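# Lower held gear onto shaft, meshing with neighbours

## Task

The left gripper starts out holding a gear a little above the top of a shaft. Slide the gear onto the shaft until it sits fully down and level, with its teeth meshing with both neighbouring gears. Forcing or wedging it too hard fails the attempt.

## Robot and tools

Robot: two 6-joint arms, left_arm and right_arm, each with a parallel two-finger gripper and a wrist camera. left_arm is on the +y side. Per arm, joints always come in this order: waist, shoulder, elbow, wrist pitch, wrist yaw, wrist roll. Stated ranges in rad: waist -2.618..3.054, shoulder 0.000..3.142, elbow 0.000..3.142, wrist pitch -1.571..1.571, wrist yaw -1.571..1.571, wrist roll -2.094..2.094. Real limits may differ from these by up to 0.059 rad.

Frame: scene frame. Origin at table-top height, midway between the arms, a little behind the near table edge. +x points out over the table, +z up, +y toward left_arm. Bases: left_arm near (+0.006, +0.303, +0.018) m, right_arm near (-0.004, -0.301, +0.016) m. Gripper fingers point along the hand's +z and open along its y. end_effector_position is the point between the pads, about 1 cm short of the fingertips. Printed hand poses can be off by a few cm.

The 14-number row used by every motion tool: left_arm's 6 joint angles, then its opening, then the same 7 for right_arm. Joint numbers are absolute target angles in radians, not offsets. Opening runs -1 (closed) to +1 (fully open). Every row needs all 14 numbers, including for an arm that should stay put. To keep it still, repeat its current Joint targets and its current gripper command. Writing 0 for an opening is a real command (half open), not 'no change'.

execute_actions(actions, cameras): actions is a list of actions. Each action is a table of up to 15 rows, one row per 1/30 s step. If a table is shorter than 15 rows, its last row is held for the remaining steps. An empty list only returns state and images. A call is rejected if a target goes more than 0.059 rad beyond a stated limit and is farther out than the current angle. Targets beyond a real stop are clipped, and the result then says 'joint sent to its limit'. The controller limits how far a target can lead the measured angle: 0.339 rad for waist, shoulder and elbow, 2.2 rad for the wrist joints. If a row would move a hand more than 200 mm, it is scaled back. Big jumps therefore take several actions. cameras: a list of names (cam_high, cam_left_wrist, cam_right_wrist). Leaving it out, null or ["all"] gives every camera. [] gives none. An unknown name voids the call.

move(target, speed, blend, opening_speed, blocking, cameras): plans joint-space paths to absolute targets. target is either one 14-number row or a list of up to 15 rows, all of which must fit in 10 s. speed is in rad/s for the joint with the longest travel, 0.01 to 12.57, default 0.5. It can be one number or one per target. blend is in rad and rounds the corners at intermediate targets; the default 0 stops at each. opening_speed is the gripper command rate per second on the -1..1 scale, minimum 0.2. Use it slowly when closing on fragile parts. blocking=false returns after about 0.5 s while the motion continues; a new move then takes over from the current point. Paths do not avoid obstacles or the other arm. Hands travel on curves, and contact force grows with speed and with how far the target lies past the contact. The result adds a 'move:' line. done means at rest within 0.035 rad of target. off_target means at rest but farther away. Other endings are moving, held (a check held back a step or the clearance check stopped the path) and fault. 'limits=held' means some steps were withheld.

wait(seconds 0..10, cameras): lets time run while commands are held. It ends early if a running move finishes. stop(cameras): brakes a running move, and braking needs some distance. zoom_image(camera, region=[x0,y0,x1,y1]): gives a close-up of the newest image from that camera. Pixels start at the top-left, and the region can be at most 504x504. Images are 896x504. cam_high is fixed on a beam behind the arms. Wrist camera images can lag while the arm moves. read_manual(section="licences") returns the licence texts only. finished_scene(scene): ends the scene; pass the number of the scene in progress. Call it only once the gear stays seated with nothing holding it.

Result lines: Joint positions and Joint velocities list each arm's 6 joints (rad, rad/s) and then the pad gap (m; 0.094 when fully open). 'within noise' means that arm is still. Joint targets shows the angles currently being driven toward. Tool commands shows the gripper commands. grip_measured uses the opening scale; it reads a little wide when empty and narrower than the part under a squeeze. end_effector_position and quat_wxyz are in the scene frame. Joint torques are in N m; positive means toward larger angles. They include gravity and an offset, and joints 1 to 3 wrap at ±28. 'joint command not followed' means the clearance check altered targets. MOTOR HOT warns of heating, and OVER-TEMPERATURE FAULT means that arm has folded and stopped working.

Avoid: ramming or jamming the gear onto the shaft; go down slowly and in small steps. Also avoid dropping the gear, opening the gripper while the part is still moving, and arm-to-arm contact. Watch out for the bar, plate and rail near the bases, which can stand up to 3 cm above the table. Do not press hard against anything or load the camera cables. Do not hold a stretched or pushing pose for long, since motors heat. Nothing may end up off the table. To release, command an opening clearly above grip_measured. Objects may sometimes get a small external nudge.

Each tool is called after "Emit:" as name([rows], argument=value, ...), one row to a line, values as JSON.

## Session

Emit:
execute_actions(actions=[], cameras=["cam_left_wrist","cam_high"])

Emit:
zoom_image(camera="cam_left_wrist", region=[330, 60, 650, 380])

Scene clock: 0.00 s.
left_arm: end_effector_position=(+0.2964, +0.1137, +0.1413) grip_measured=-0.592 end_effector_quat_wxyz=(+0.059, +0.874, +0.483, +0.014) | right_arm: end_effector_position=(+0.3868, -0.3182, +0.4168) grip_measured=+1.000 end_effector_quat_wxyz=(+0.701, +0.016, +0.713, +0.009)
Joint positions: left_arm=[-0.52 1.745 1.479 -1.188 0.012 1.553 0.019] | right_arm=[0 1.047 1.047 0 0 0 0.094]
Joint velocities: within noise
Joint torques (N m): no reading
Motor temperatures (°C): left_arm=[25 26 26 22 24 23 27] | right_arm=[21 23 28 33 25 25 22]
Heat: left arm: 27 °C; right arm: 33 °C.
Joint targets: left_arm=[-0.522 1.741 1.483 -1.212 0.021 1.553] | right_arm=[0.002 1.038 1.053 -0.009 -0.003 -0.001]
Tool commands: left_gripper/opening=-1.0 right_gripper/opening=+1.0
Images, in order (width x height): cam_high 896x504, cam_left_wrist 896x504.

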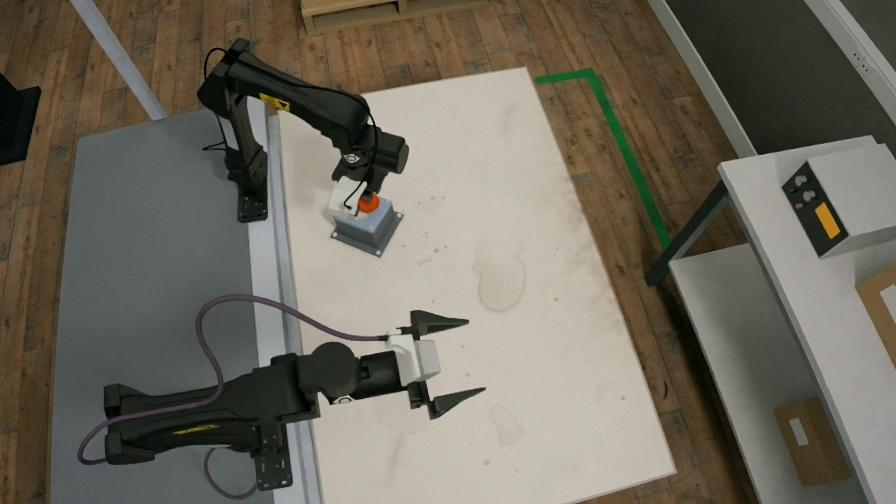

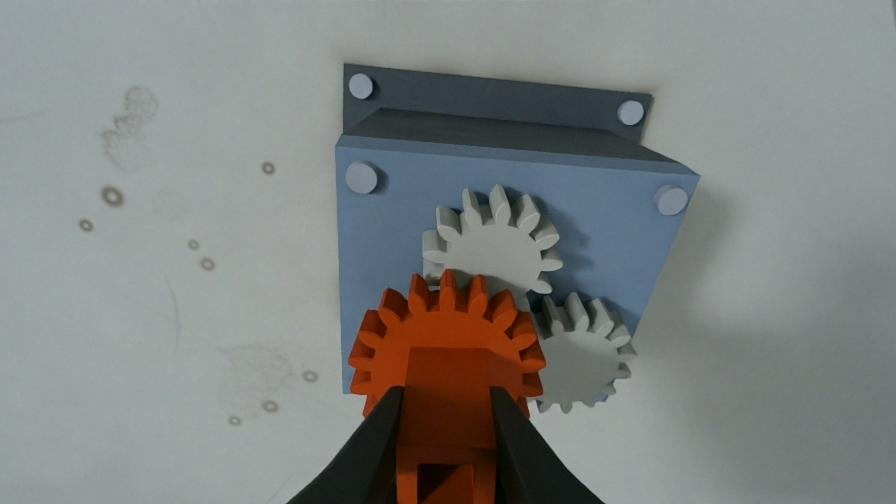

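Scaled by 1.575.

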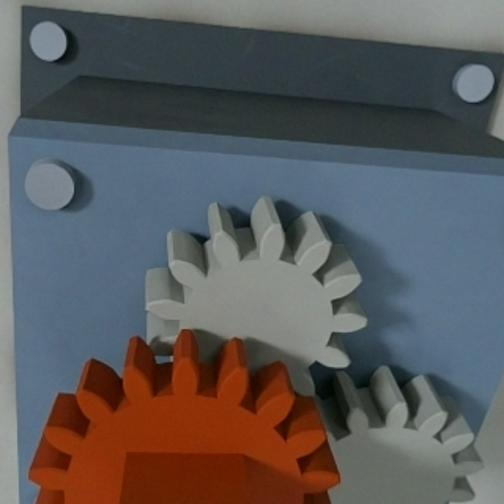

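Emit:
move([
  [-0.522,1.757,1.698,-1.425,0.021,1.553,-1,0.002,1.039,1.052,-0.011,-0.003,-0.001,1],
  [-0.39,1.757,1.698,-1.425,0.021,1.553,-1,0.002,1.039,1.052,-0.011,-0.003,-0.001,1],
], cameras=["cam_left_wrist"], blend=0.03)

Emit:
zoom_image(camera="cam_left_wrist", region=[350, 80, 600, 330])

Scene clock: 7.90 s.
left_arm: end_effector_position=(+0.3174, +0.1576, +0.1915) grip_measured=-0.592 end_effector_quat_wxyz=(+0.057, +0.838, +0.542, +0.018) | right_arm: end_effector_position=(+0.3868, -0.3182, +0.4168) grip_measured=+1.000 end_effector_quat_wxyz=(+0.701, +0.016, +0.713, +0.009)
Joint positions: left_arm=[-0.383 1.745 1.682 -1.389 0.01 1.553 0.019] | right_arm=[0 1.047 1.047 0 0 0 0.094]
Joint velocities: within noise
Joint torques (N m): left_arm=[-0.55 -6.34 6.27 0.27 0.13 0.01] | right_arm=[0.14 -3.28 9.26 1.97 -0.02 -0.01]
Motor temperatures (°C): left_arm=[25 26 27 22 24 23 27] | right_arm=[21 23 29 34 25 25 22]
Heat: left arm: 27 °C; right arm: 34 °C.
Joint targets: left_arm=[-0.390 1.757 1.698 -1.425 0.021 1.553] | right_arm=[0.002 1.039 1.052 -0.011 -0.003 -0.001]
move: off_target (left_arm); left_arm: the wrist pitch is farthest, 0.036 rad from its target
camera_calibration:
cam_left_wrist: T_world_to_cam=[[-0.913234, 0.390979, -0.114628, 0.248676], [0.321654, 0.864527, 0.386176, -0.274295], [0.250086, 0.315798, -0.915275, 0.136093], [0, 0, 0, 1]] pos_world=[0.281293, 0.09693, 0.258993]
Images, in order (width x height): cam_left_wrist 896x504.

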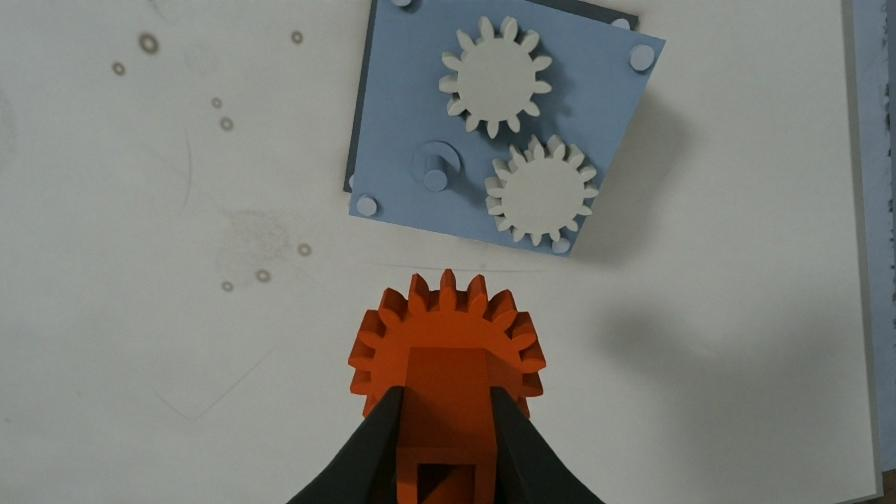

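Scaled by 2.016.

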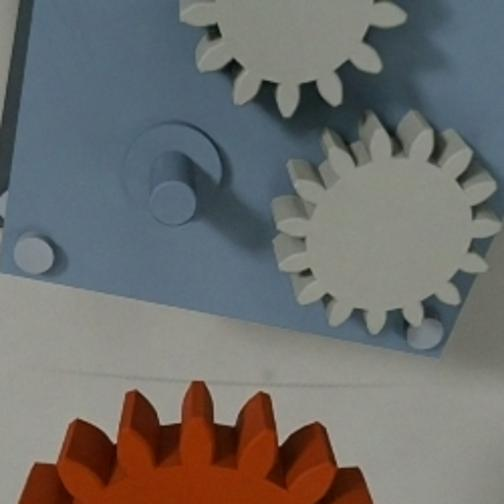

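Emit:
zoom_image(camera="cam_left_wrist", region=[430, 10, 560, 140])

Emit:
zoom_image(camera="cam_left_wrist", region=[480, 125, 610, 255])

Emit:
zoom_image(camera="cam_left_wrist", region=[380, 110, 510, 240])

Emit:
zoom_image(camera="cam_left_wrist", region=[340, 255, 560, 425])

Scaled by 3.877.

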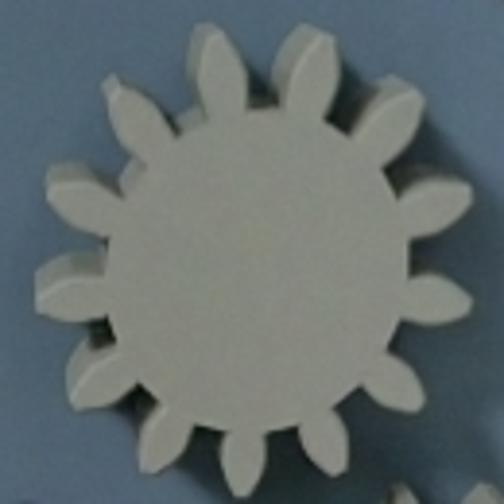

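Scaled by 3.877.

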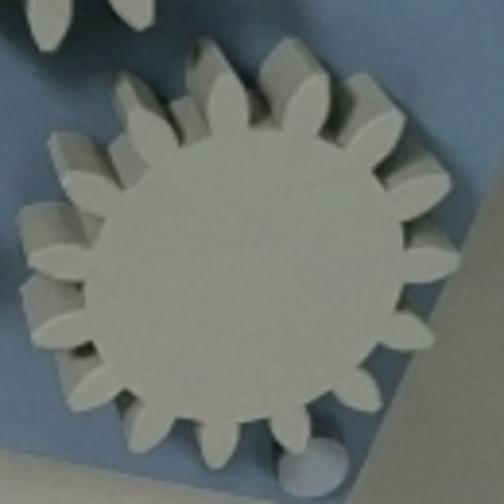

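Scaled by 3.877.

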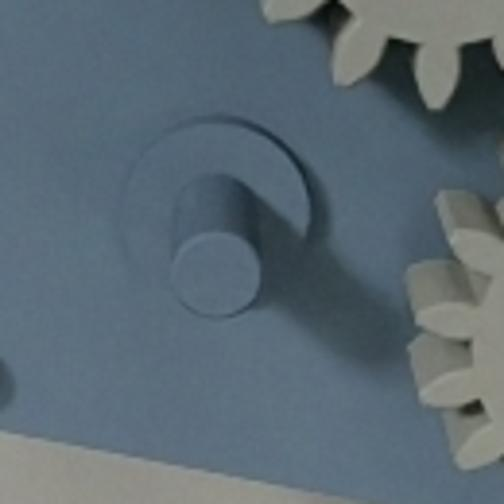

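Scaled by 2.291.

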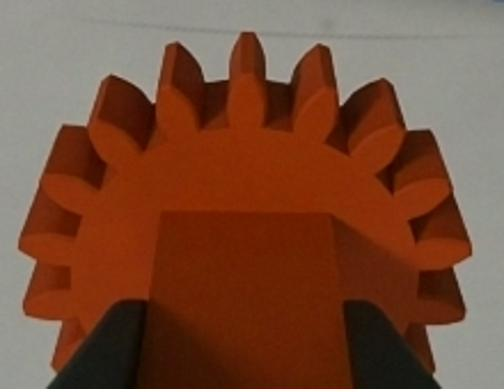

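Emit:
move(target=[-0.315,1.757,1.698,-1.425,0.169,1.553,-1,0.002,1.039,1.052,-0.011,-0.003,-0.001,1], cameras=["cam_left_wrist"])

Emit:
zoom_image(camera="cam_left_wrist", region=[430, 30, 570, 170])

Emit:
zoom_image(camera="cam_left_wrist", region=[480, 140, 620, 280])

Emit:
zoom_image(camera="cam_left_wrist", region=[370, 130, 510, 270])

Scene clock: 79.33 s.
left_arm: end_effector_position=(+0.3174, +0.1567, +0.1934) grip_measured=-0.592 end_effector_quat_wxyz=(+0.093, +0.819, +0.565, -0.036) | right_arm: end_effector_position=(+0.3868, -0.3182, +0.4168) grip_measured=+1.000 end_effector_quat_wxyz=(+0.701, +0.016, +0.713, +0.009)
Joint positions: left_arm=[-0.315 1.745 1.682 -1.39 0.145 1.553 0.019] | right_arm=[0 1.047 1.047 0 0 0 0.094]
Joint velocities: within noise
Joint torques (N m): left_arm=[0.05 -6.35 6.27 0.27 0.38 0] | right_arm=[0.14 -3.29 9.26 1.98 -0.03 0]
Motor temperatures (°C): left_arm=[25 27 30 22 24 23 29] | right_arm=[21 24 32 38 25 25 22]
Heat: left arm: 30 °C; right arm: 38 °C.
Joint targets: left_arm=[-0.315 1.757 1.698 -1.425 0.169 1.553] | right_arm=[0.002 1.039 1.052 -0.011 -0.003 -0.001]
move: done
camera_calibration:
cam_left_wrist: T_world_to_cam=[[-0.938287, 0.328707, -0.107558, 0.265628], [0.292561, 0.920205, 0.260058, -0.249367], [0.184459, 0.212542, -0.959584, 0.183655], [0, 0, 0, 1]] pos_world=[0.288314, 0.103121, 0.269653]
Images, in order (width x height): cam_left_wrist 896x504.

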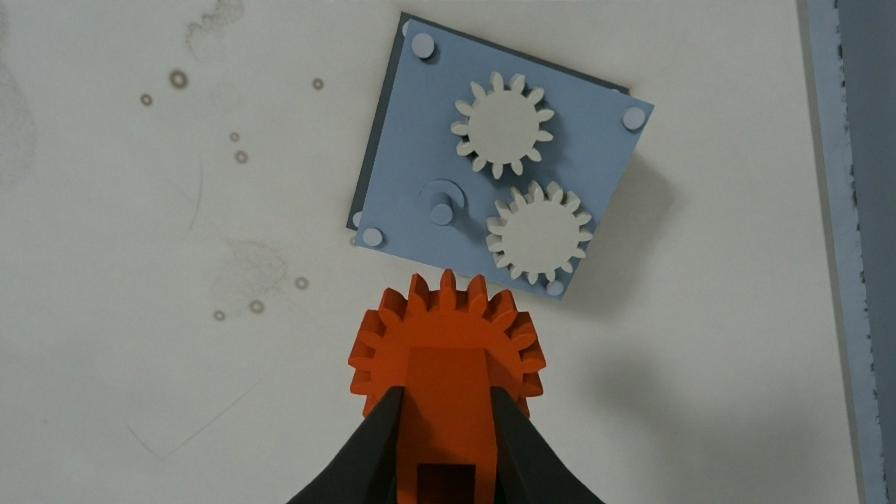

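Scaled by 3.600.

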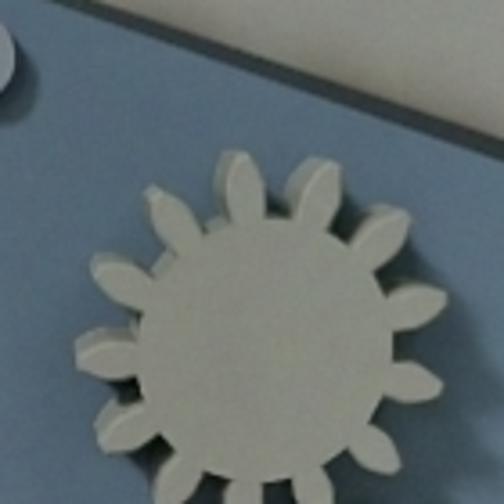

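Scaled by 3.600.

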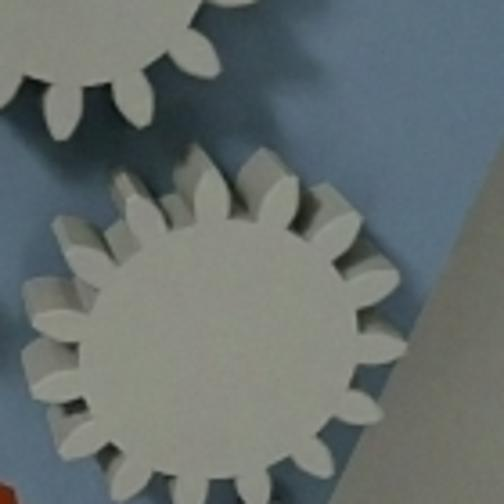

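Scaled by 3.600.

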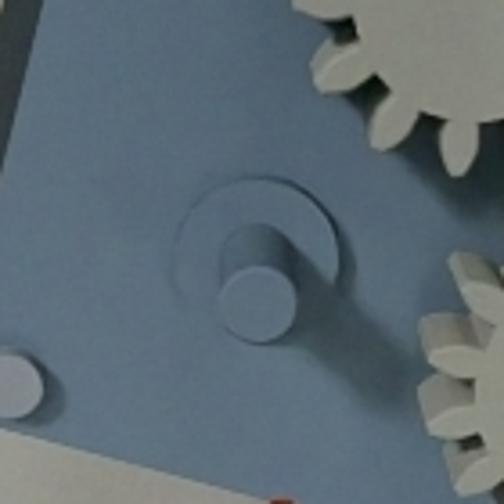

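Emit:
move(target=[-0.390,1.760,1.555,-1.282,0.169,1.62,-1,0.002,1.039,1.052,-0.011,-0.003,-0.001,1], cameras=["cam_left_wrist"], speed=0.3)

Emit:
zoom_image(camera="cam_left_wrist", region=[420, 80, 580, 240])

Emit:
zoom_image(camera="cam_left_wrist", region=[480, 180, 640, 340])

Emit:
zoom_image(camera="cam_left_wrist", region=[350, 190, 510, 350])

Scene clock: 129.30 s.
left_arm: end_effector_position=(+0.3103, +0.1325, +0.1649) grip_measured=-0.592 end_effector_quat_wxyz=(+0.097, +0.854, +0.511, -0.036) | right_arm: end_effector_position=(+0.3868, -0.3182, +0.4168) grip_measured=+1.000 end_effector_quat_wxyz=(+0.701, +0.016, +0.713, +0.009)
Joint positions: left_arm=[-0.384 1.745 1.566 -1.268 0.148 1.611 0.019] | right_arm=[0 1.047 1.047 0 0 0 0.094]
Joint velocities: within noise
Joint torques (N m): left_arm=[-0.25 -6.2 4.44 0.48 0.35 0.09] | right_arm=[0.16 -3.29 9.26 1.97 -0.03 -0.01]
Motor temperatures (°C): left_arm=[25 27 30 22 24 23 29] | right_arm=[21 24 32 39 25 25 22]
Heat: left arm: 30 °C; right arm: 39 °C.
Joint targets: left_arm=[-0.390 1.760 1.555 -1.282 0.169 1.620] | right_arm=[0.002 1.039 1.052 -0.011 -0.003 -0.001]
move: done
camera_calibration:
cam_left_wrist: T_world_to_cam=[[-0.886918, 0.444813, -0.124571, 0.235332], [0.402587, 0.876574, 0.263706, -0.246563], [0.226495, 0.183735, -0.956526, 0.153164], [0, 0, 0, 1]] pos_world=[0.273293, 0.0833102, 0.240841]
Images, in order (width x height): cam_left_wrist 896x504.

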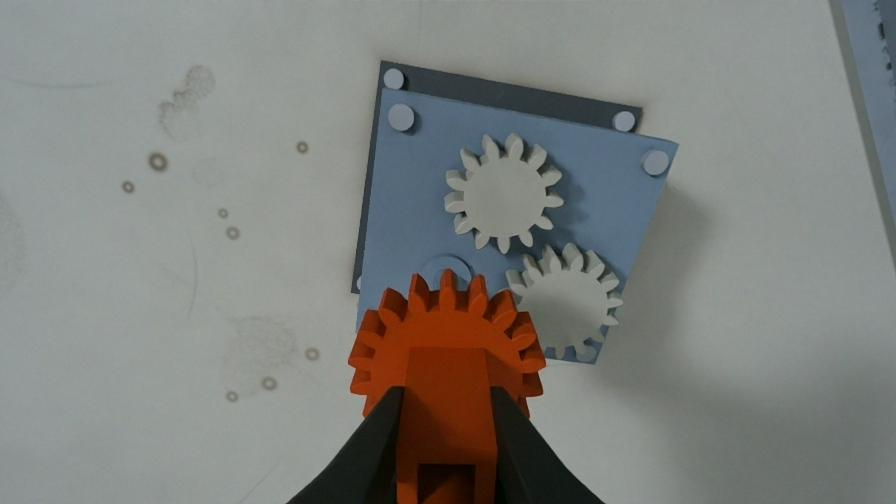

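Scaled by 3.150.

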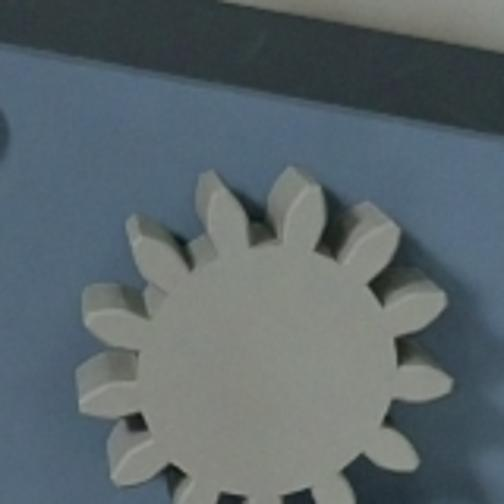

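Scaled by 3.150.

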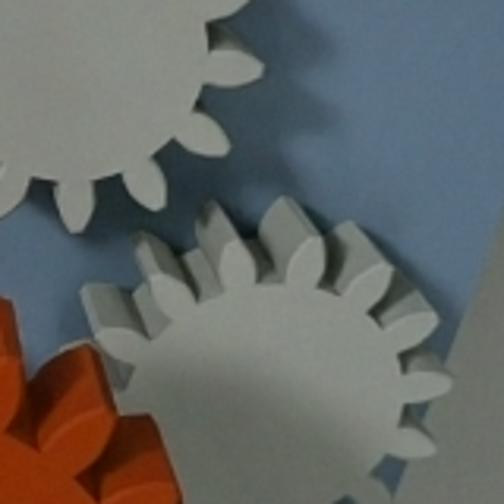

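Scaled by 3.150.

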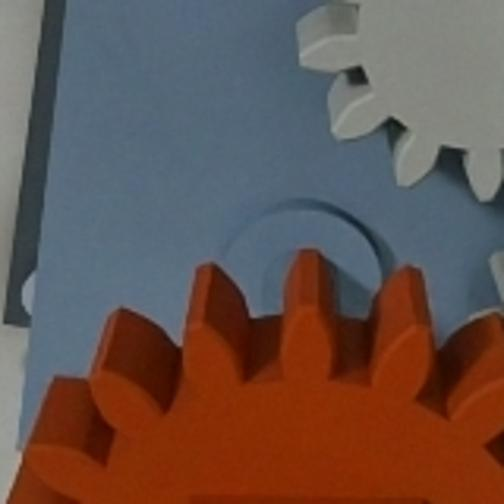

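Emit:
move(target=[-0.400,1.760,1.4585,-1.187,0.169,1.62,-1,0.002,1.039,1.052,-0.011,-0.003,-0.001,1], cameras=["cam_left_wrist"], speed=0.15)

Emit:
zoom_image(camera="cam_left_wrist", region=[390, 100, 650, 360])

Emit:
zoom_image(camera="cam_left_wrist", region=[480, 200, 680, 400])

Scene clock: 157.63 s.
left_arm: end_effector_position=(+0.3088, +0.1296, +0.1408) grip_measured=-0.592 end_effector_quat_wxyz=(+0.096, +0.856, +0.507, -0.036) | right_arm: end_effector_position=(+0.3868, -0.3182, +0.4168) grip_measured=+1.000 end_effector_quat_wxyz=(+0.701, +0.016, +0.713, +0.009)
Joint positions: left_arm=[-0.392 1.745 1.47 -1.173 0.148 1.612 0.019] | right_arm=[0 1.047 1.047 0 0 0 0.094]
Joint velocities: within noise
Joint torques (N m): left_arm=[-0.51 -6.22 4.38 0.47 0.35 0.09] | right_arm=[0.14 -3.29 9.26 1.98 -0.02 -0.01]
Motor temperatures (°C): left_arm=[25 27 28 22 24 23 29] | right_arm=[21 24 32 39 25 25 22]
Heat: left arm: 29 °C; right arm: 39 °C.
Joint targets: left_arm=[-0.400 1.760 1.459 -1.187 0.169 1.620] | right_arm=[0.002 1.039 1.052 -0.011 -0.003 -0.001]
move: done
camera_calibration:
cam_left_wrist: T_world_to_cam=[[-0.883223, 0.452354, -0.123666, 0.229991], [0.410215, 0.873035, 0.263693, -0.23895], [0.227247, 0.18217, -0.956647, 0.130968], [0, 0, 0, 1]] pos_world=[0.271392, 0.0807161, 0.216742]
Images, in order (width x height): cam_left_wrist 896x504.

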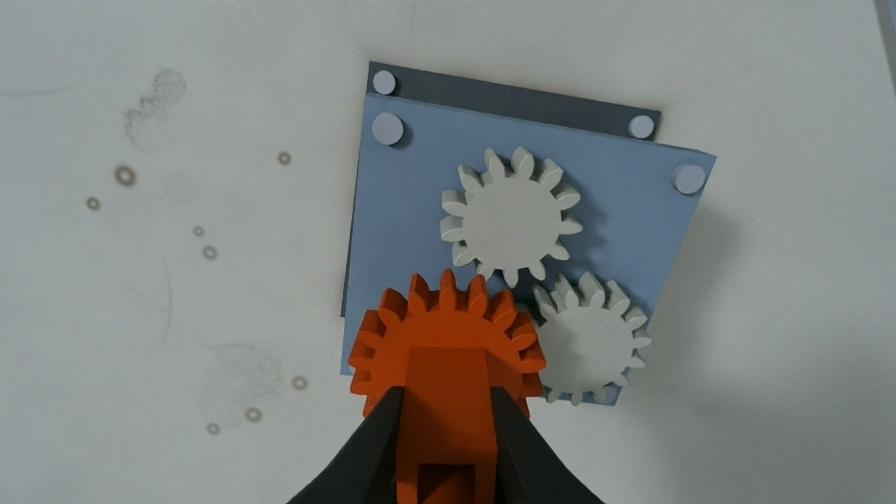

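Scaled by 1.938.

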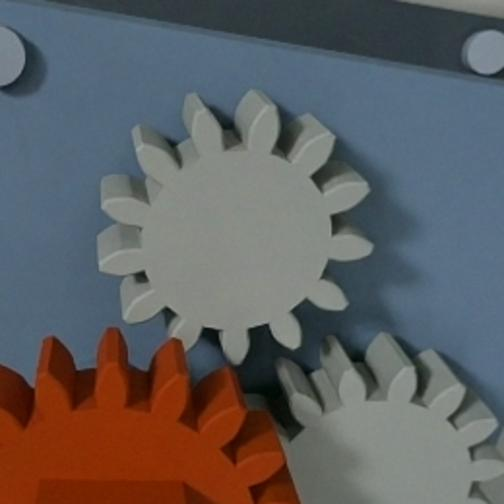

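Scaled by 2.520.

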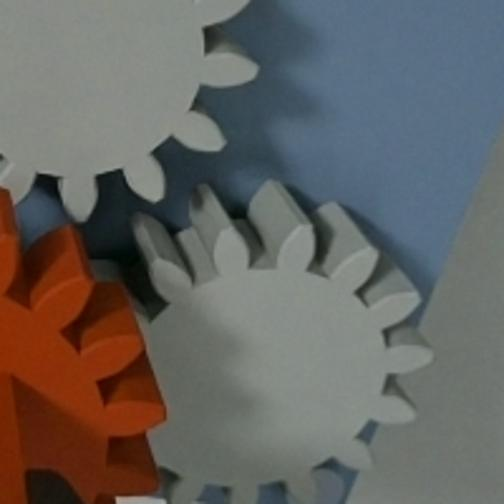

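Emit:
move(target=[-0.402,1.7647,1.4424,-1.1662,0.169,1.62,-1,0.002,1.039,1.052,-0.011,-0.003,-0.001,1], cameras=["cam_left_wrist"], speed=0.05)

Emit:
zoom_image(camera="cam_left_wrist", region=[390, 100, 650, 360])

Emit:
zoom_image(camera="cam_left_wrist", region=[480, 220, 680, 420])

Scene clock: 175.67 s.
left_arm: end_effector_position=(+0.3095, +0.1284, +0.1372) grip_measured=-0.592 end_effector_quat_wxyz=(+0.099, +0.856, +0.506, -0.035) | right_arm: end_effector_position=(+0.3868, -0.3182, +0.4168) grip_measured=+1.000 end_effector_quat_wxyz=(+0.701, +0.016, +0.713, +0.009)
Joint positions: left_arm=[-0.394 1.745 1.455 -1.152 0.148 1.612 0.019] | right_arm=[0 1.047 1.047 0 0 0 0.094]
Joint velocities: within noise
Joint torques (N m): left_arm=[-0.5 -5.83 4.33 0.49 0.35 0.09] | right_arm=[0.13 -3.28 9.28 1.98 -0.03 0]
Motor temperatures (°C): left_arm=[25 27 28 22 24 23 29] | right_arm=[21 24 32 40 25 25 22]
Heat: left arm: 29 °C; right arm: 40 °C.
Joint targets: left_arm=[-0.402 1.765 1.442 -1.166 0.169 1.620] | right_arm=[0.002 1.039 1.052 -0.011 -0.003 -0.001]
move: done
camera_calibration:
cam_left_wrist: T_world_to_cam=[[-0.881588, 0.453941, -0.129383, 0.230762], [0.410808, 0.872871, 0.263312, -0.237338], [0.232462, 0.178981, -0.955995, 0.126243], [0, 0, 0, 1]] pos_world=[0.271591, 0.0798183, 0.213039]
Images, in order (width x height): cam_left_wrist 896x504.

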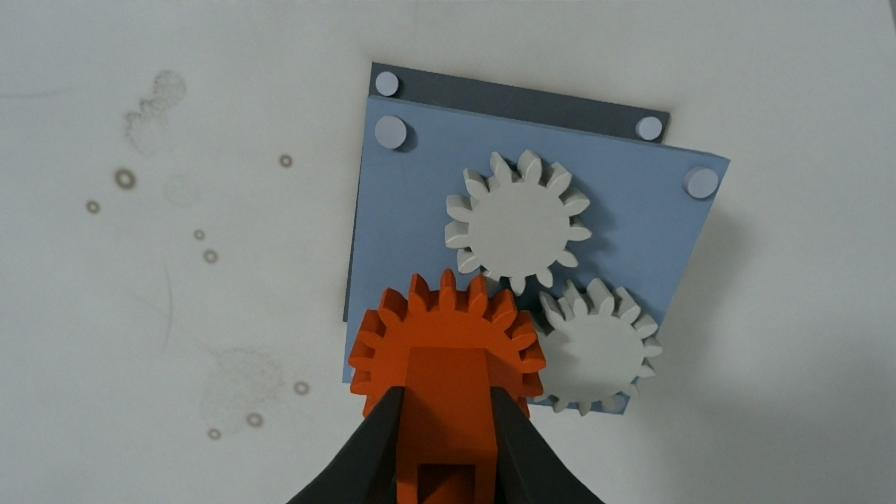

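Scaled by 1.938.

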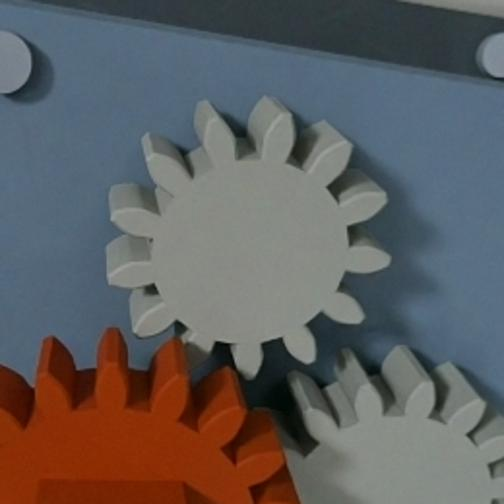

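Scaled by 2.520.

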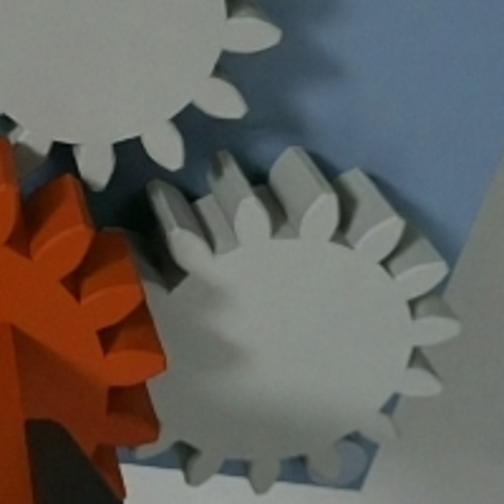

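Emit:
move(target=[-0.402,1.764,1.4255,-1.150,0.169,1.62,-1,0.002,1.039,1.052,-0.011,-0.003,-0.001,1], cameras=["cam_left_wrist"], speed=0.04)

Emit:
zoom_image(camera="cam_left_wrist", region=[390, 100, 650, 360])

Emit:
zoom_image(camera="cam_left_wrist", region=[480, 220, 680, 420])

Scene clock: 187.40 s.
left_arm: end_effector_position=(+0.3091, +0.1285, +0.1338) grip_measured=-0.592 end_effector_quat_wxyz=(+0.098, +0.856, +0.506, -0.035) | right_arm: end_effector_position=(+0.3868, -0.3182, +0.4168) grip_measured=+1.000 end_effector_quat_wxyz=(+0.701, +0.016, +0.713, +0.009)
Joint positions: left_arm=[-0.394 1.745 1.441 -1.14 0.148 1.612 0.019] | right_arm=[0 1.047 1.047 0 0 0 0.094]
Joint velocities: within noise
Joint torques (N m): left_arm=[-0.5 -5.89 4.07 0.53 0.35 0.09] | right_arm=[0.14 -3.28 9.28 1.98 -0.03 -0.01]
Motor temperatures (°C): left_arm=[25 27 28 22 24 23 29] | right_arm=[21 24 32 40 25 25 22]
Heat: left arm: 29 °C; right arm: 40 °C.
Joint targets: left_arm=[-0.402 1.764 1.425 -1.150 0.169 1.620] | right_arm=[0.002 1.039 1.052 -0.011 -0.003 -0.001]
move: done
camera_calibration:
cam_left_wrist: T_world_to_cam=[[-0.881654, 0.454015, -0.128676, 0.229876], [0.411008, 0.872771, 0.263331, -0.236457], [0.231861, 0.17928, -0.956085, 0.123203], [0, 0, 0, 1]] pos_world=[0.271291, 0.0799183, 0.209639]
Images, in order (width x height): cam_left_wrist 896x504.

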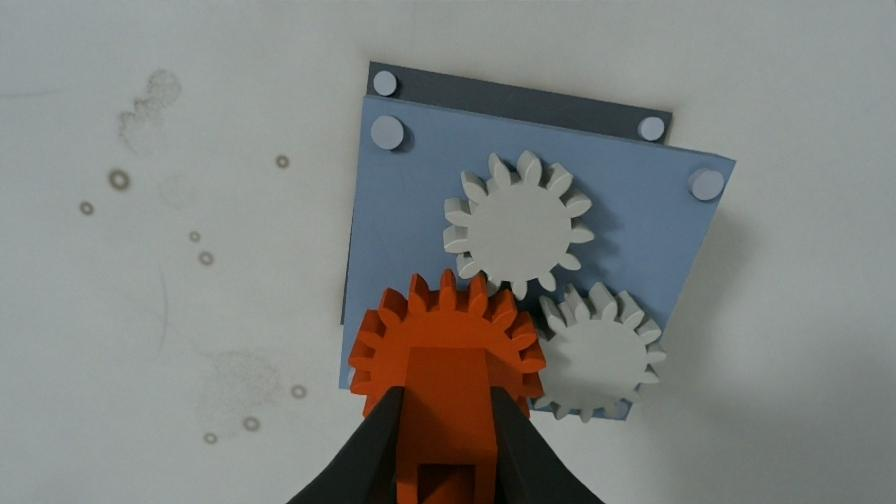

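Scaled by 1.938.

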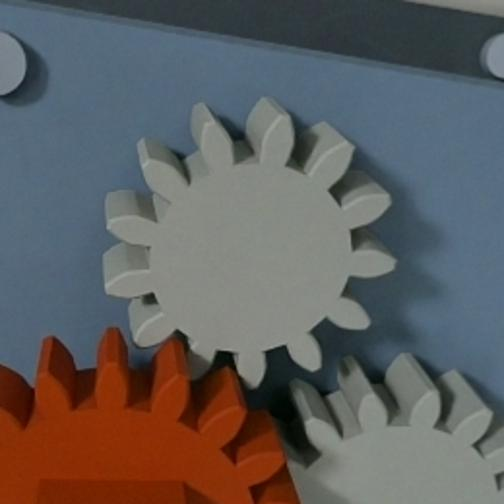

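Scaled by 2.520.

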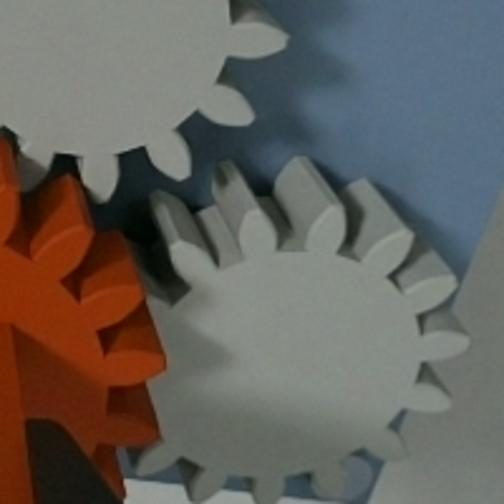

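Emit:
move(target=[-0.403,1.7645,1.4137,-1.138,0.169,1.615,-1,0.002,1.039,1.052,-0.011,-0.003,-0.001,1], cameras=["cam_left_wrist"], speed=0.04)

Emit:
zoom_image(camera="cam_left_wrist", region=[400, 180, 600, 380])

Scene clock: 200.27 s.
left_arm: end_effector_position=(+0.3090, +0.1285, +0.1331) grip_measured=-0.592 end_effector_quat_wxyz=(+0.098, +0.856, +0.506, -0.035) | right_arm: end_effector_position=(+0.3868, -0.3182, +0.4168) grip_measured=+1.000 end_effector_quat_wxyz=(+0.701, +0.016, +0.713, +0.009)
Joint positions: left_arm=[-0.394 1.745 1.439 -1.137 0.148 1.612 0.019] | right_arm=[0 1.047 1.047 0 0 0 0.094]
Joint velocities: within noise
Joint torques (N m): left_arm=[-0.59 -5.82 3.47 0.62 0.35 0.04] | right_arm=[0.14 -3.28 9.26 1.98 -0.02 0]
Motor temperatures (°C): left_arm=[25 27 28 22 24 23 29] | right_arm=[21 24 33 40 25 25 22]
Heat: left arm: 29 °C; right arm: 40 °C.
Joint targets: left_arm=[-0.403 1.764 1.414 -1.138 0.169 1.615] | right_arm=[0.002 1.039 1.052 -0.011 -0.003 -0.001]
move: done
camera_calibration:
cam_left_wrist: T_world_to_cam=[[-0.881664, 0.454009, -0.128624, 0.229749], [0.411097, 0.872835, 0.262978, -0.236127], [0.231662, 0.178981, -0.95619, 0.122771], [0, 0, 0, 1]] pos_world=[0.271191, 0.0798184, 0.209039]
Images, in order (width x height): cam_left_wrist 896x504.

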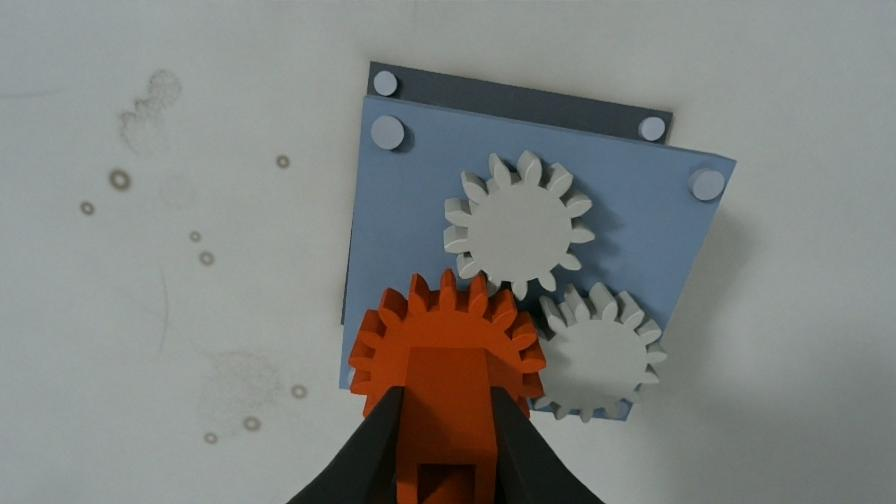

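Scaled by 2.520.

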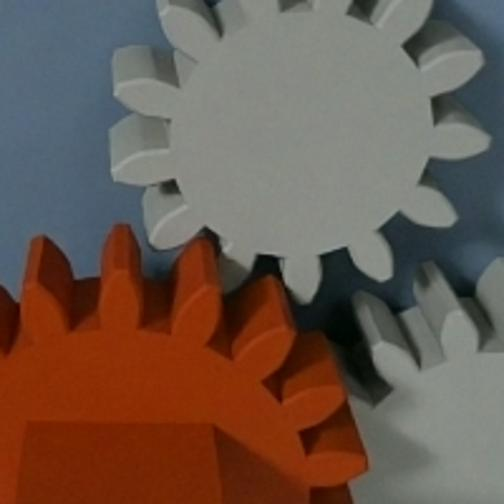

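Emit:
move(target=[-0.403,1.7645,1.4137,-1.138,0.169,1.555,-1,0.002,1.039,1.052,-0.011,-0.003,-0.001,1], cameras=["cam_left_wrist"], speed=0.1)

Emit:
zoom_image(camera="cam_left_wrist", region=[400, 180, 600, 380])

Scene clock: 209.60 s.
left_arm: end_effector_position=(+0.3090, +0.1285, +0.1331) grip_measured=-0.592 end_effector_quat_wxyz=(+0.097, +0.844, +0.526, -0.038) | right_arm: end_effector_position=(+0.3868, -0.3182, +0.4168) grip_measured=+1.000 end_effector_quat_wxyz=(+0.701, +0.016, +0.713, +0.009)
Joint positions: left_arm=[-0.394 1.745 1.439 -1.137 0.148 1.564 0.019] | right_arm=[0 1.047 1.047 0 0 0 0.094]
Joint velocities: within noise
Joint torques (N m): left_arm=[-0.59 -5.83 3.45 0.62 0.34 -0.11] | right_arm=[0.14 -3.28 9.26 1.97 -0.02 0]
Motor temperatures (°C): left_arm=[25 27 28 22 24 23 30] | right_arm=[21 24 33 40 25 25 22]
Heat: left arm: 30 °C; right arm: 40 °C.
Joint targets: left_arm=[-0.403 1.764 1.414 -1.138 0.169 1.555] | right_arm=[0.002 1.039 1.052 -0.011 -0.003 -0.001]
move: done
camera_calibration:
cam_left_wrist: T_world_to_cam=[[-0.903224, 0.411833, -0.120747, 0.240802], [0.372179, 0.89174, 0.257455, -0.225821], [0.213704, 0.1876, -0.958716, 0.127495], [0, 0, 0, 1]] pos_world=[0.274298, 0.0782857, 0.209446]
Images, in order (width x height): cam_left_wrist 896x504.

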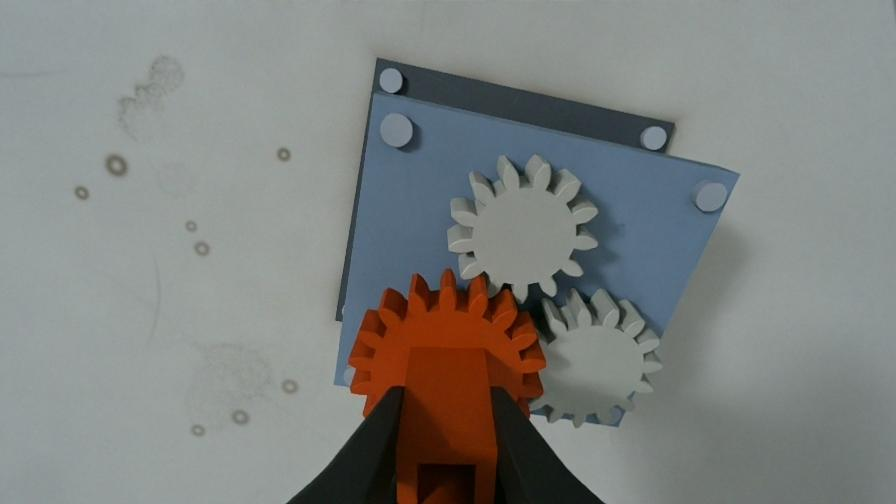

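Scaled by 2.520.

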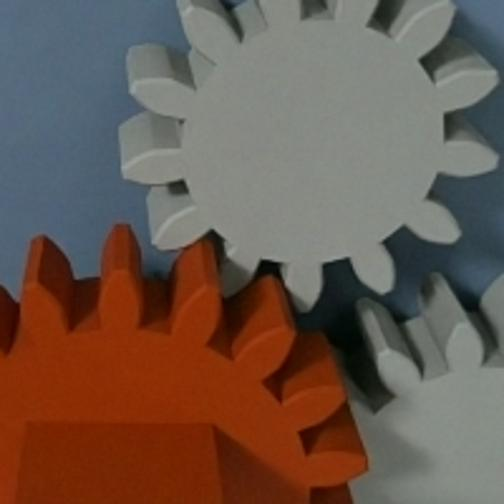

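Emit:
move(target=[-0.403,1.7645,1.4137,-1.138,0.169,1.51,-1,0.002,1.039,1.052,-0.011,-0.003,-0.001,1], cameras=["cam_left_wrist"], speed=0.1)

Emit:
zoom_image(camera="cam_left_wrist", region=[400, 180, 600, 380])

Scene clock: 218.33 s.
left_arm: end_effector_position=(+0.3090, +0.1284, +0.1331) grip_measured=-0.592 end_effector_quat_wxyz=(+0.097, +0.832, +0.545, -0.040) | right_arm: end_effector_position=(+0.3868, -0.3182, +0.4168) grip_measured=+1.000 end_effector_quat_wxyz=(+0.701, +0.016, +0.713, +0.009)
Joint positions: left_arm=[-0.394 1.745 1.439 -1.137 0.149 1.519 0.019] | right_arm=[0 1.047 1.047 0 0 0 0.094]
Joint velocities: within noise
Joint torques (N m): left_arm=[-0.58 -5.85 3.45 0.62 0.34 -0.1] | right_arm=[0.13 -3.29 9.26 1.97 -0.03 -0.01]
Motor temperatures (°C): left_arm=[25 27 28 22 24 23 30] | right_arm=[21 24 33 40 25 25 22]
Heat: left arm: 30 °C; right arm: 40 °C.
Joint targets: left_arm=[-0.403 1.764 1.414 -1.138 0.169 1.510] | right_arm=[0.002 1.039 1.052 -0.011 -0.003 -0.001]
move: done
camera_calibration:
cam_left_wrist: T_world_to_cam=[[-0.921552, 0.371448, -0.112997, 0.250587], [0.334981, 0.907823, 0.252279, -0.215662], [0.19629, 0.194637, -0.961034, 0.132285], [0, 0, 0, 1]] pos_world=[0.277206, 0.0769555, 0.209853]
Images, in order (width x height): cam_left_wrist 896x504.

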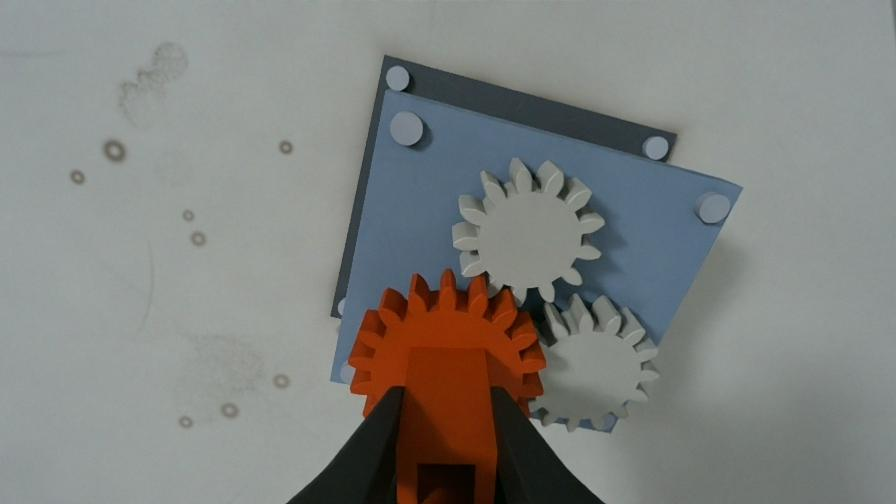

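Scaled by 2.520.

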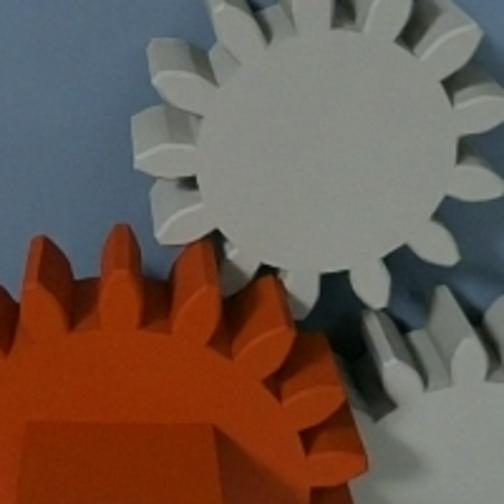

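Emit:
move(target=[-0.403,1.7645,1.4137,-1.138,0.169,1.46,-1,0.002,1.039,1.052,-0.011,-0.003,-0.001,1], cameras=["cam_left_wrist"], speed=0.1)

Emit:
zoom_image(camera="cam_left_wrist", region=[400, 180, 600, 380])

Scene clock: 224.43 s.
left_arm: end_effector_position=(+0.3092, +0.1281, +0.1327) grip_measured=-0.592 end_effector_quat_wxyz=(+0.096, +0.818, +0.566, -0.043) | right_arm: end_effector_position=(+0.3868, -0.3182, +0.4168) grip_measured=+1.000 end_effector_quat_wxyz=(+0.701, +0.016, +0.713, +0.009)
Joint positions: left_arm=[-0.394 1.745 1.437 -1.134 0.15 1.468 0.019] | right_arm=[0 1.047 1.047 0 0 0 0.094]
Joint velocities: within noise
Joint torques (N m): left_arm=[-0.59 -5.85 3.56 0.59 0.33 -0.09] | right_arm=[0.13 -3.28 9.28 1.98 -0.03 0]
Motor temperatures (°C): left_arm=[25 27 27 22 24 23 30] | right_arm=[21 24 33 41 25 25 22]
Heat: left arm: 30 °C; right arm: 41 °C.
Joint targets: left_arm=[-0.403 1.764 1.414 -1.138 0.169 1.460] | right_arm=[0.002 1.039 1.052 -0.011 -0.003 -0.001]
move: done
camera_calibration:
cam_left_wrist: T_world_to_cam=[[-0.939845, 0.324932, -0.105405, 0.261454], [0.291893, 0.924188, 0.246323, -0.203361], [0.177452, 0.200738, -0.963439, 0.13733], [0, 0, 0, 1]] pos_world=[0.280716, 0.0754222, 0.20996]
Images, in order (width x height): cam_left_wrist 896x504.

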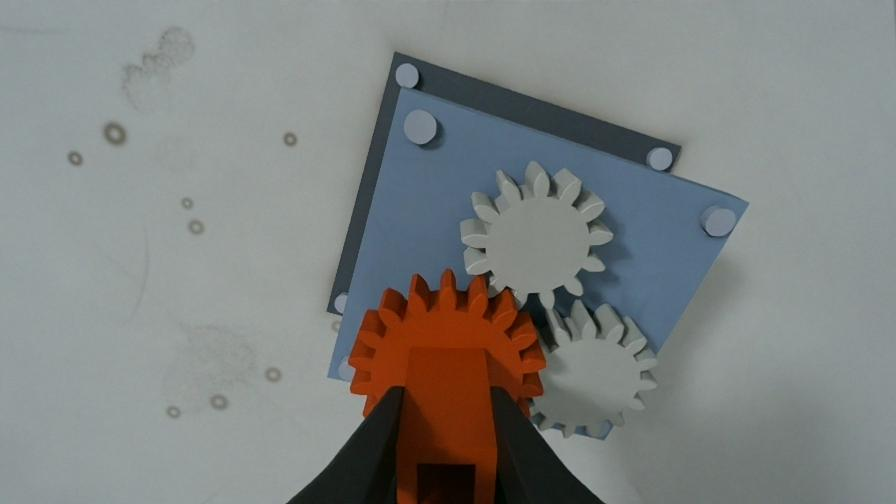

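Scaled by 2.520.

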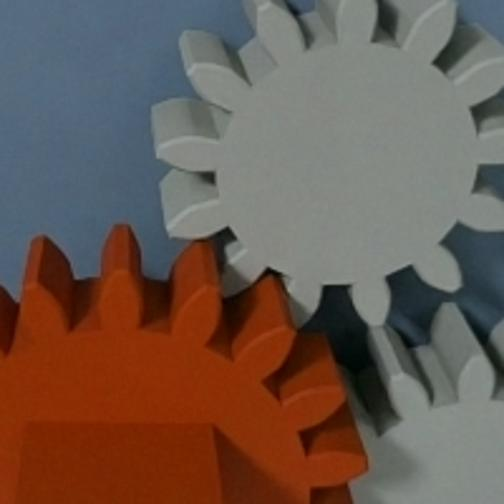

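Emit:
move(target=[-0.403,1.7645,1.4137,-1.138,0.169,1.425,-1,0.002,1.039,1.052,-0.011,-0.003,-0.001,1], cameras=["cam_left_wrist"], speed=0.1)

Emit:
zoom_image(camera="cam_left_wrist", region=[480, 220, 680, 420])

Scene clock: 229.60 s.
left_arm: end_effector_position=(+0.3093, +0.1281, +0.1327) grip_measured=-0.592 end_effector_quat_wxyz=(+0.096, +0.808, +0.580, -0.044) | right_arm: end_effector_position=(+0.3868, -0.3182, +0.4168) grip_measured=+1.000 end_effector_quat_wxyz=(+0.701, +0.016, +0.713, +0.009)
Joint positions: left_arm=[-0.394 1.745 1.437 -1.133 0.15 1.433 0.019] | right_arm=[0 1.047 1.047 0 0 0 0.094]
Joint velocities: within noise
Joint torques (N m): left_arm=[-0.58 -5.83 3.58 0.58 0.33 -0.1] | right_arm=[0.13 -3.29 9.26 1.98 -0.02 -0.01]
Motor temperatures (°C): left_arm=[25 27 27 22 24 23 30] | right_arm=[21 24 33 41 25 25 22]
Heat: left arm: 30 °C; right arm: 41 °C.
Joint targets: left_arm=[-0.403 1.764 1.414 -1.138 0.169 1.425] | right_arm=[0.002 1.039 1.052 -0.011 -0.003 -0.001]
move: done
camera_calibration:
cam_left_wrist: T_world_to_cam=[[-0.951144, 0.292307, -0.0994101, 0.268484], [0.26167, 0.934078, 0.242954, -0.194878], [0.163874, 0.205072, -0.96493, 0.14118], [0, 0, 0, 1]] pos_world=[0.283225, 0.0745993, 0.210265]
Images, in order (width x height): cam_left_wrist 896x504.

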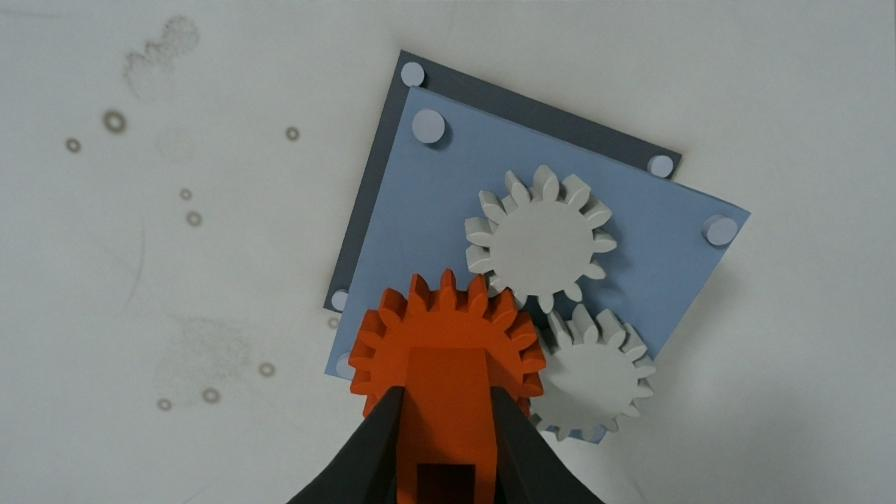

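Scaled by 2.520.

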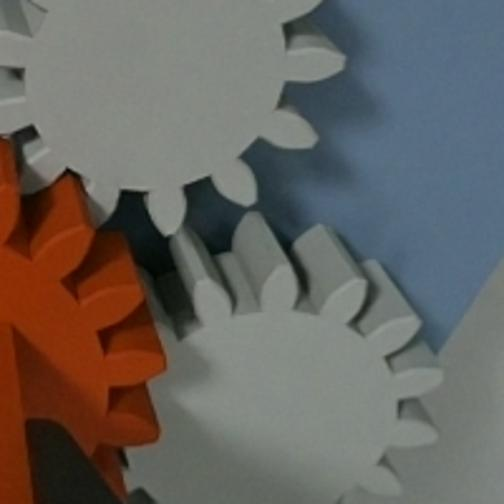

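Emit:
move([
  [-0.403,1.7645,1.4137,-1.138,0.169,1.45,-1,0.002,1.039,1.052,-0.011,-0.003,-0.001,1],
  [-0.4035,1.7650,1.406,-1.130,0.169,1.45,-1,0.002,1.039,1.052,-0.011,-0.003,-0.001,1],
], cameras=["cam_left_wrist"], speed=0.08)

Emit:
zoom_image(camera="cam_left_wrist", region=[400, 180, 600, 380])

Scene clock: 246.57 s.
left_arm: end_effector_position=(+0.3093, +0.1281, +0.1324) grip_measured=-0.592 end_effector_quat_wxyz=(+0.096, +0.810, +0.577, -0.044) | right_arm: end_effector_position=(+0.3868, -0.3182, +0.4168) grip_measured=+1.000 end_effector_quat_wxyz=(+0.701, +0.016, +0.713, +0.009)
Joint positions: left_arm=[-0.394 1.745 1.435 -1.132 0.15 1.44 0.019] | right_arm=[0 1.047 1.047 0 0 0 0.094]
Joint velocities: within noise
Joint torques (N m): left_arm=[-0.62 -5.79 3.17 0.64 0.33 0.11] | right_arm=[0.13 -3.29 9.26 1.97 -0.03 -0.01]
Motor temperatures (°C): left_arm=[25 27 27 22 24 23 30] | right_arm=[21 24 33 41 25 25 22]
Heat: left arm: 30 °C; right arm: 41 °C.
Joint targets: left_arm=[-0.403 1.765 1.406 -1.130 0.169 1.450] | right_arm=[0.002 1.039 1.052 -0.011 -0.003 -0.001]
move: done
camera_calibration:
cam_left_wrist: T_world_to_cam=[[-0.948917, 0.299023, -0.100701, 0.267066], [0.267879, 0.932137, 0.243643, -0.196477], [0.166722, 0.204221, -0.964623, 0.139951], [0, 0, 0, 1]] pos_world=[0.282723, 0.0747039, 0.209764]
Images, in order (width x height): cam_left_wrist 896x504.

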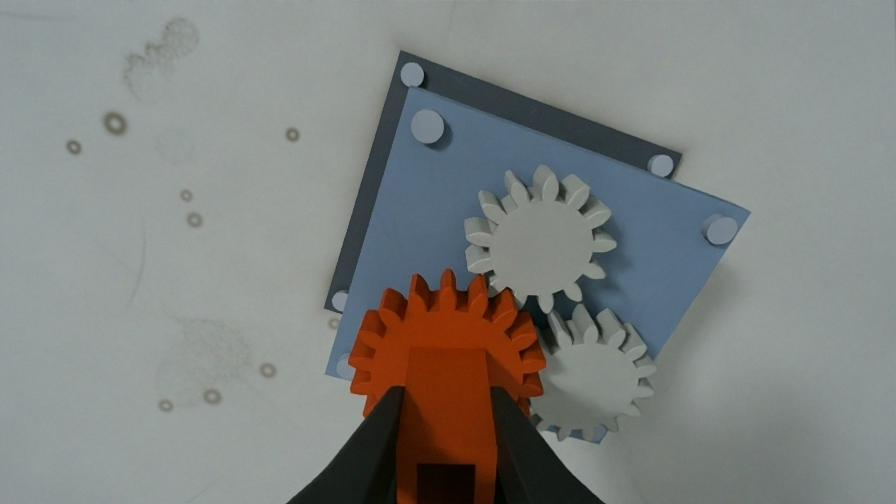

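Scaled by 2.520.

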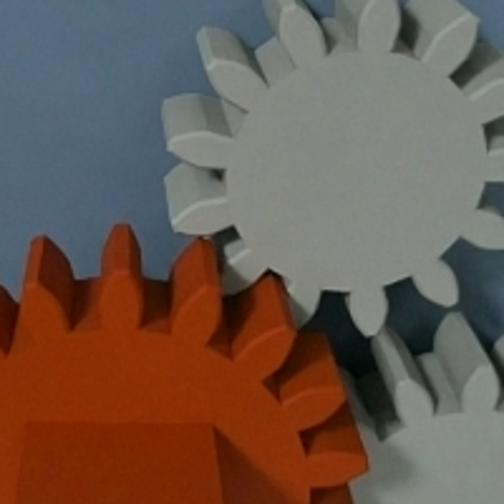

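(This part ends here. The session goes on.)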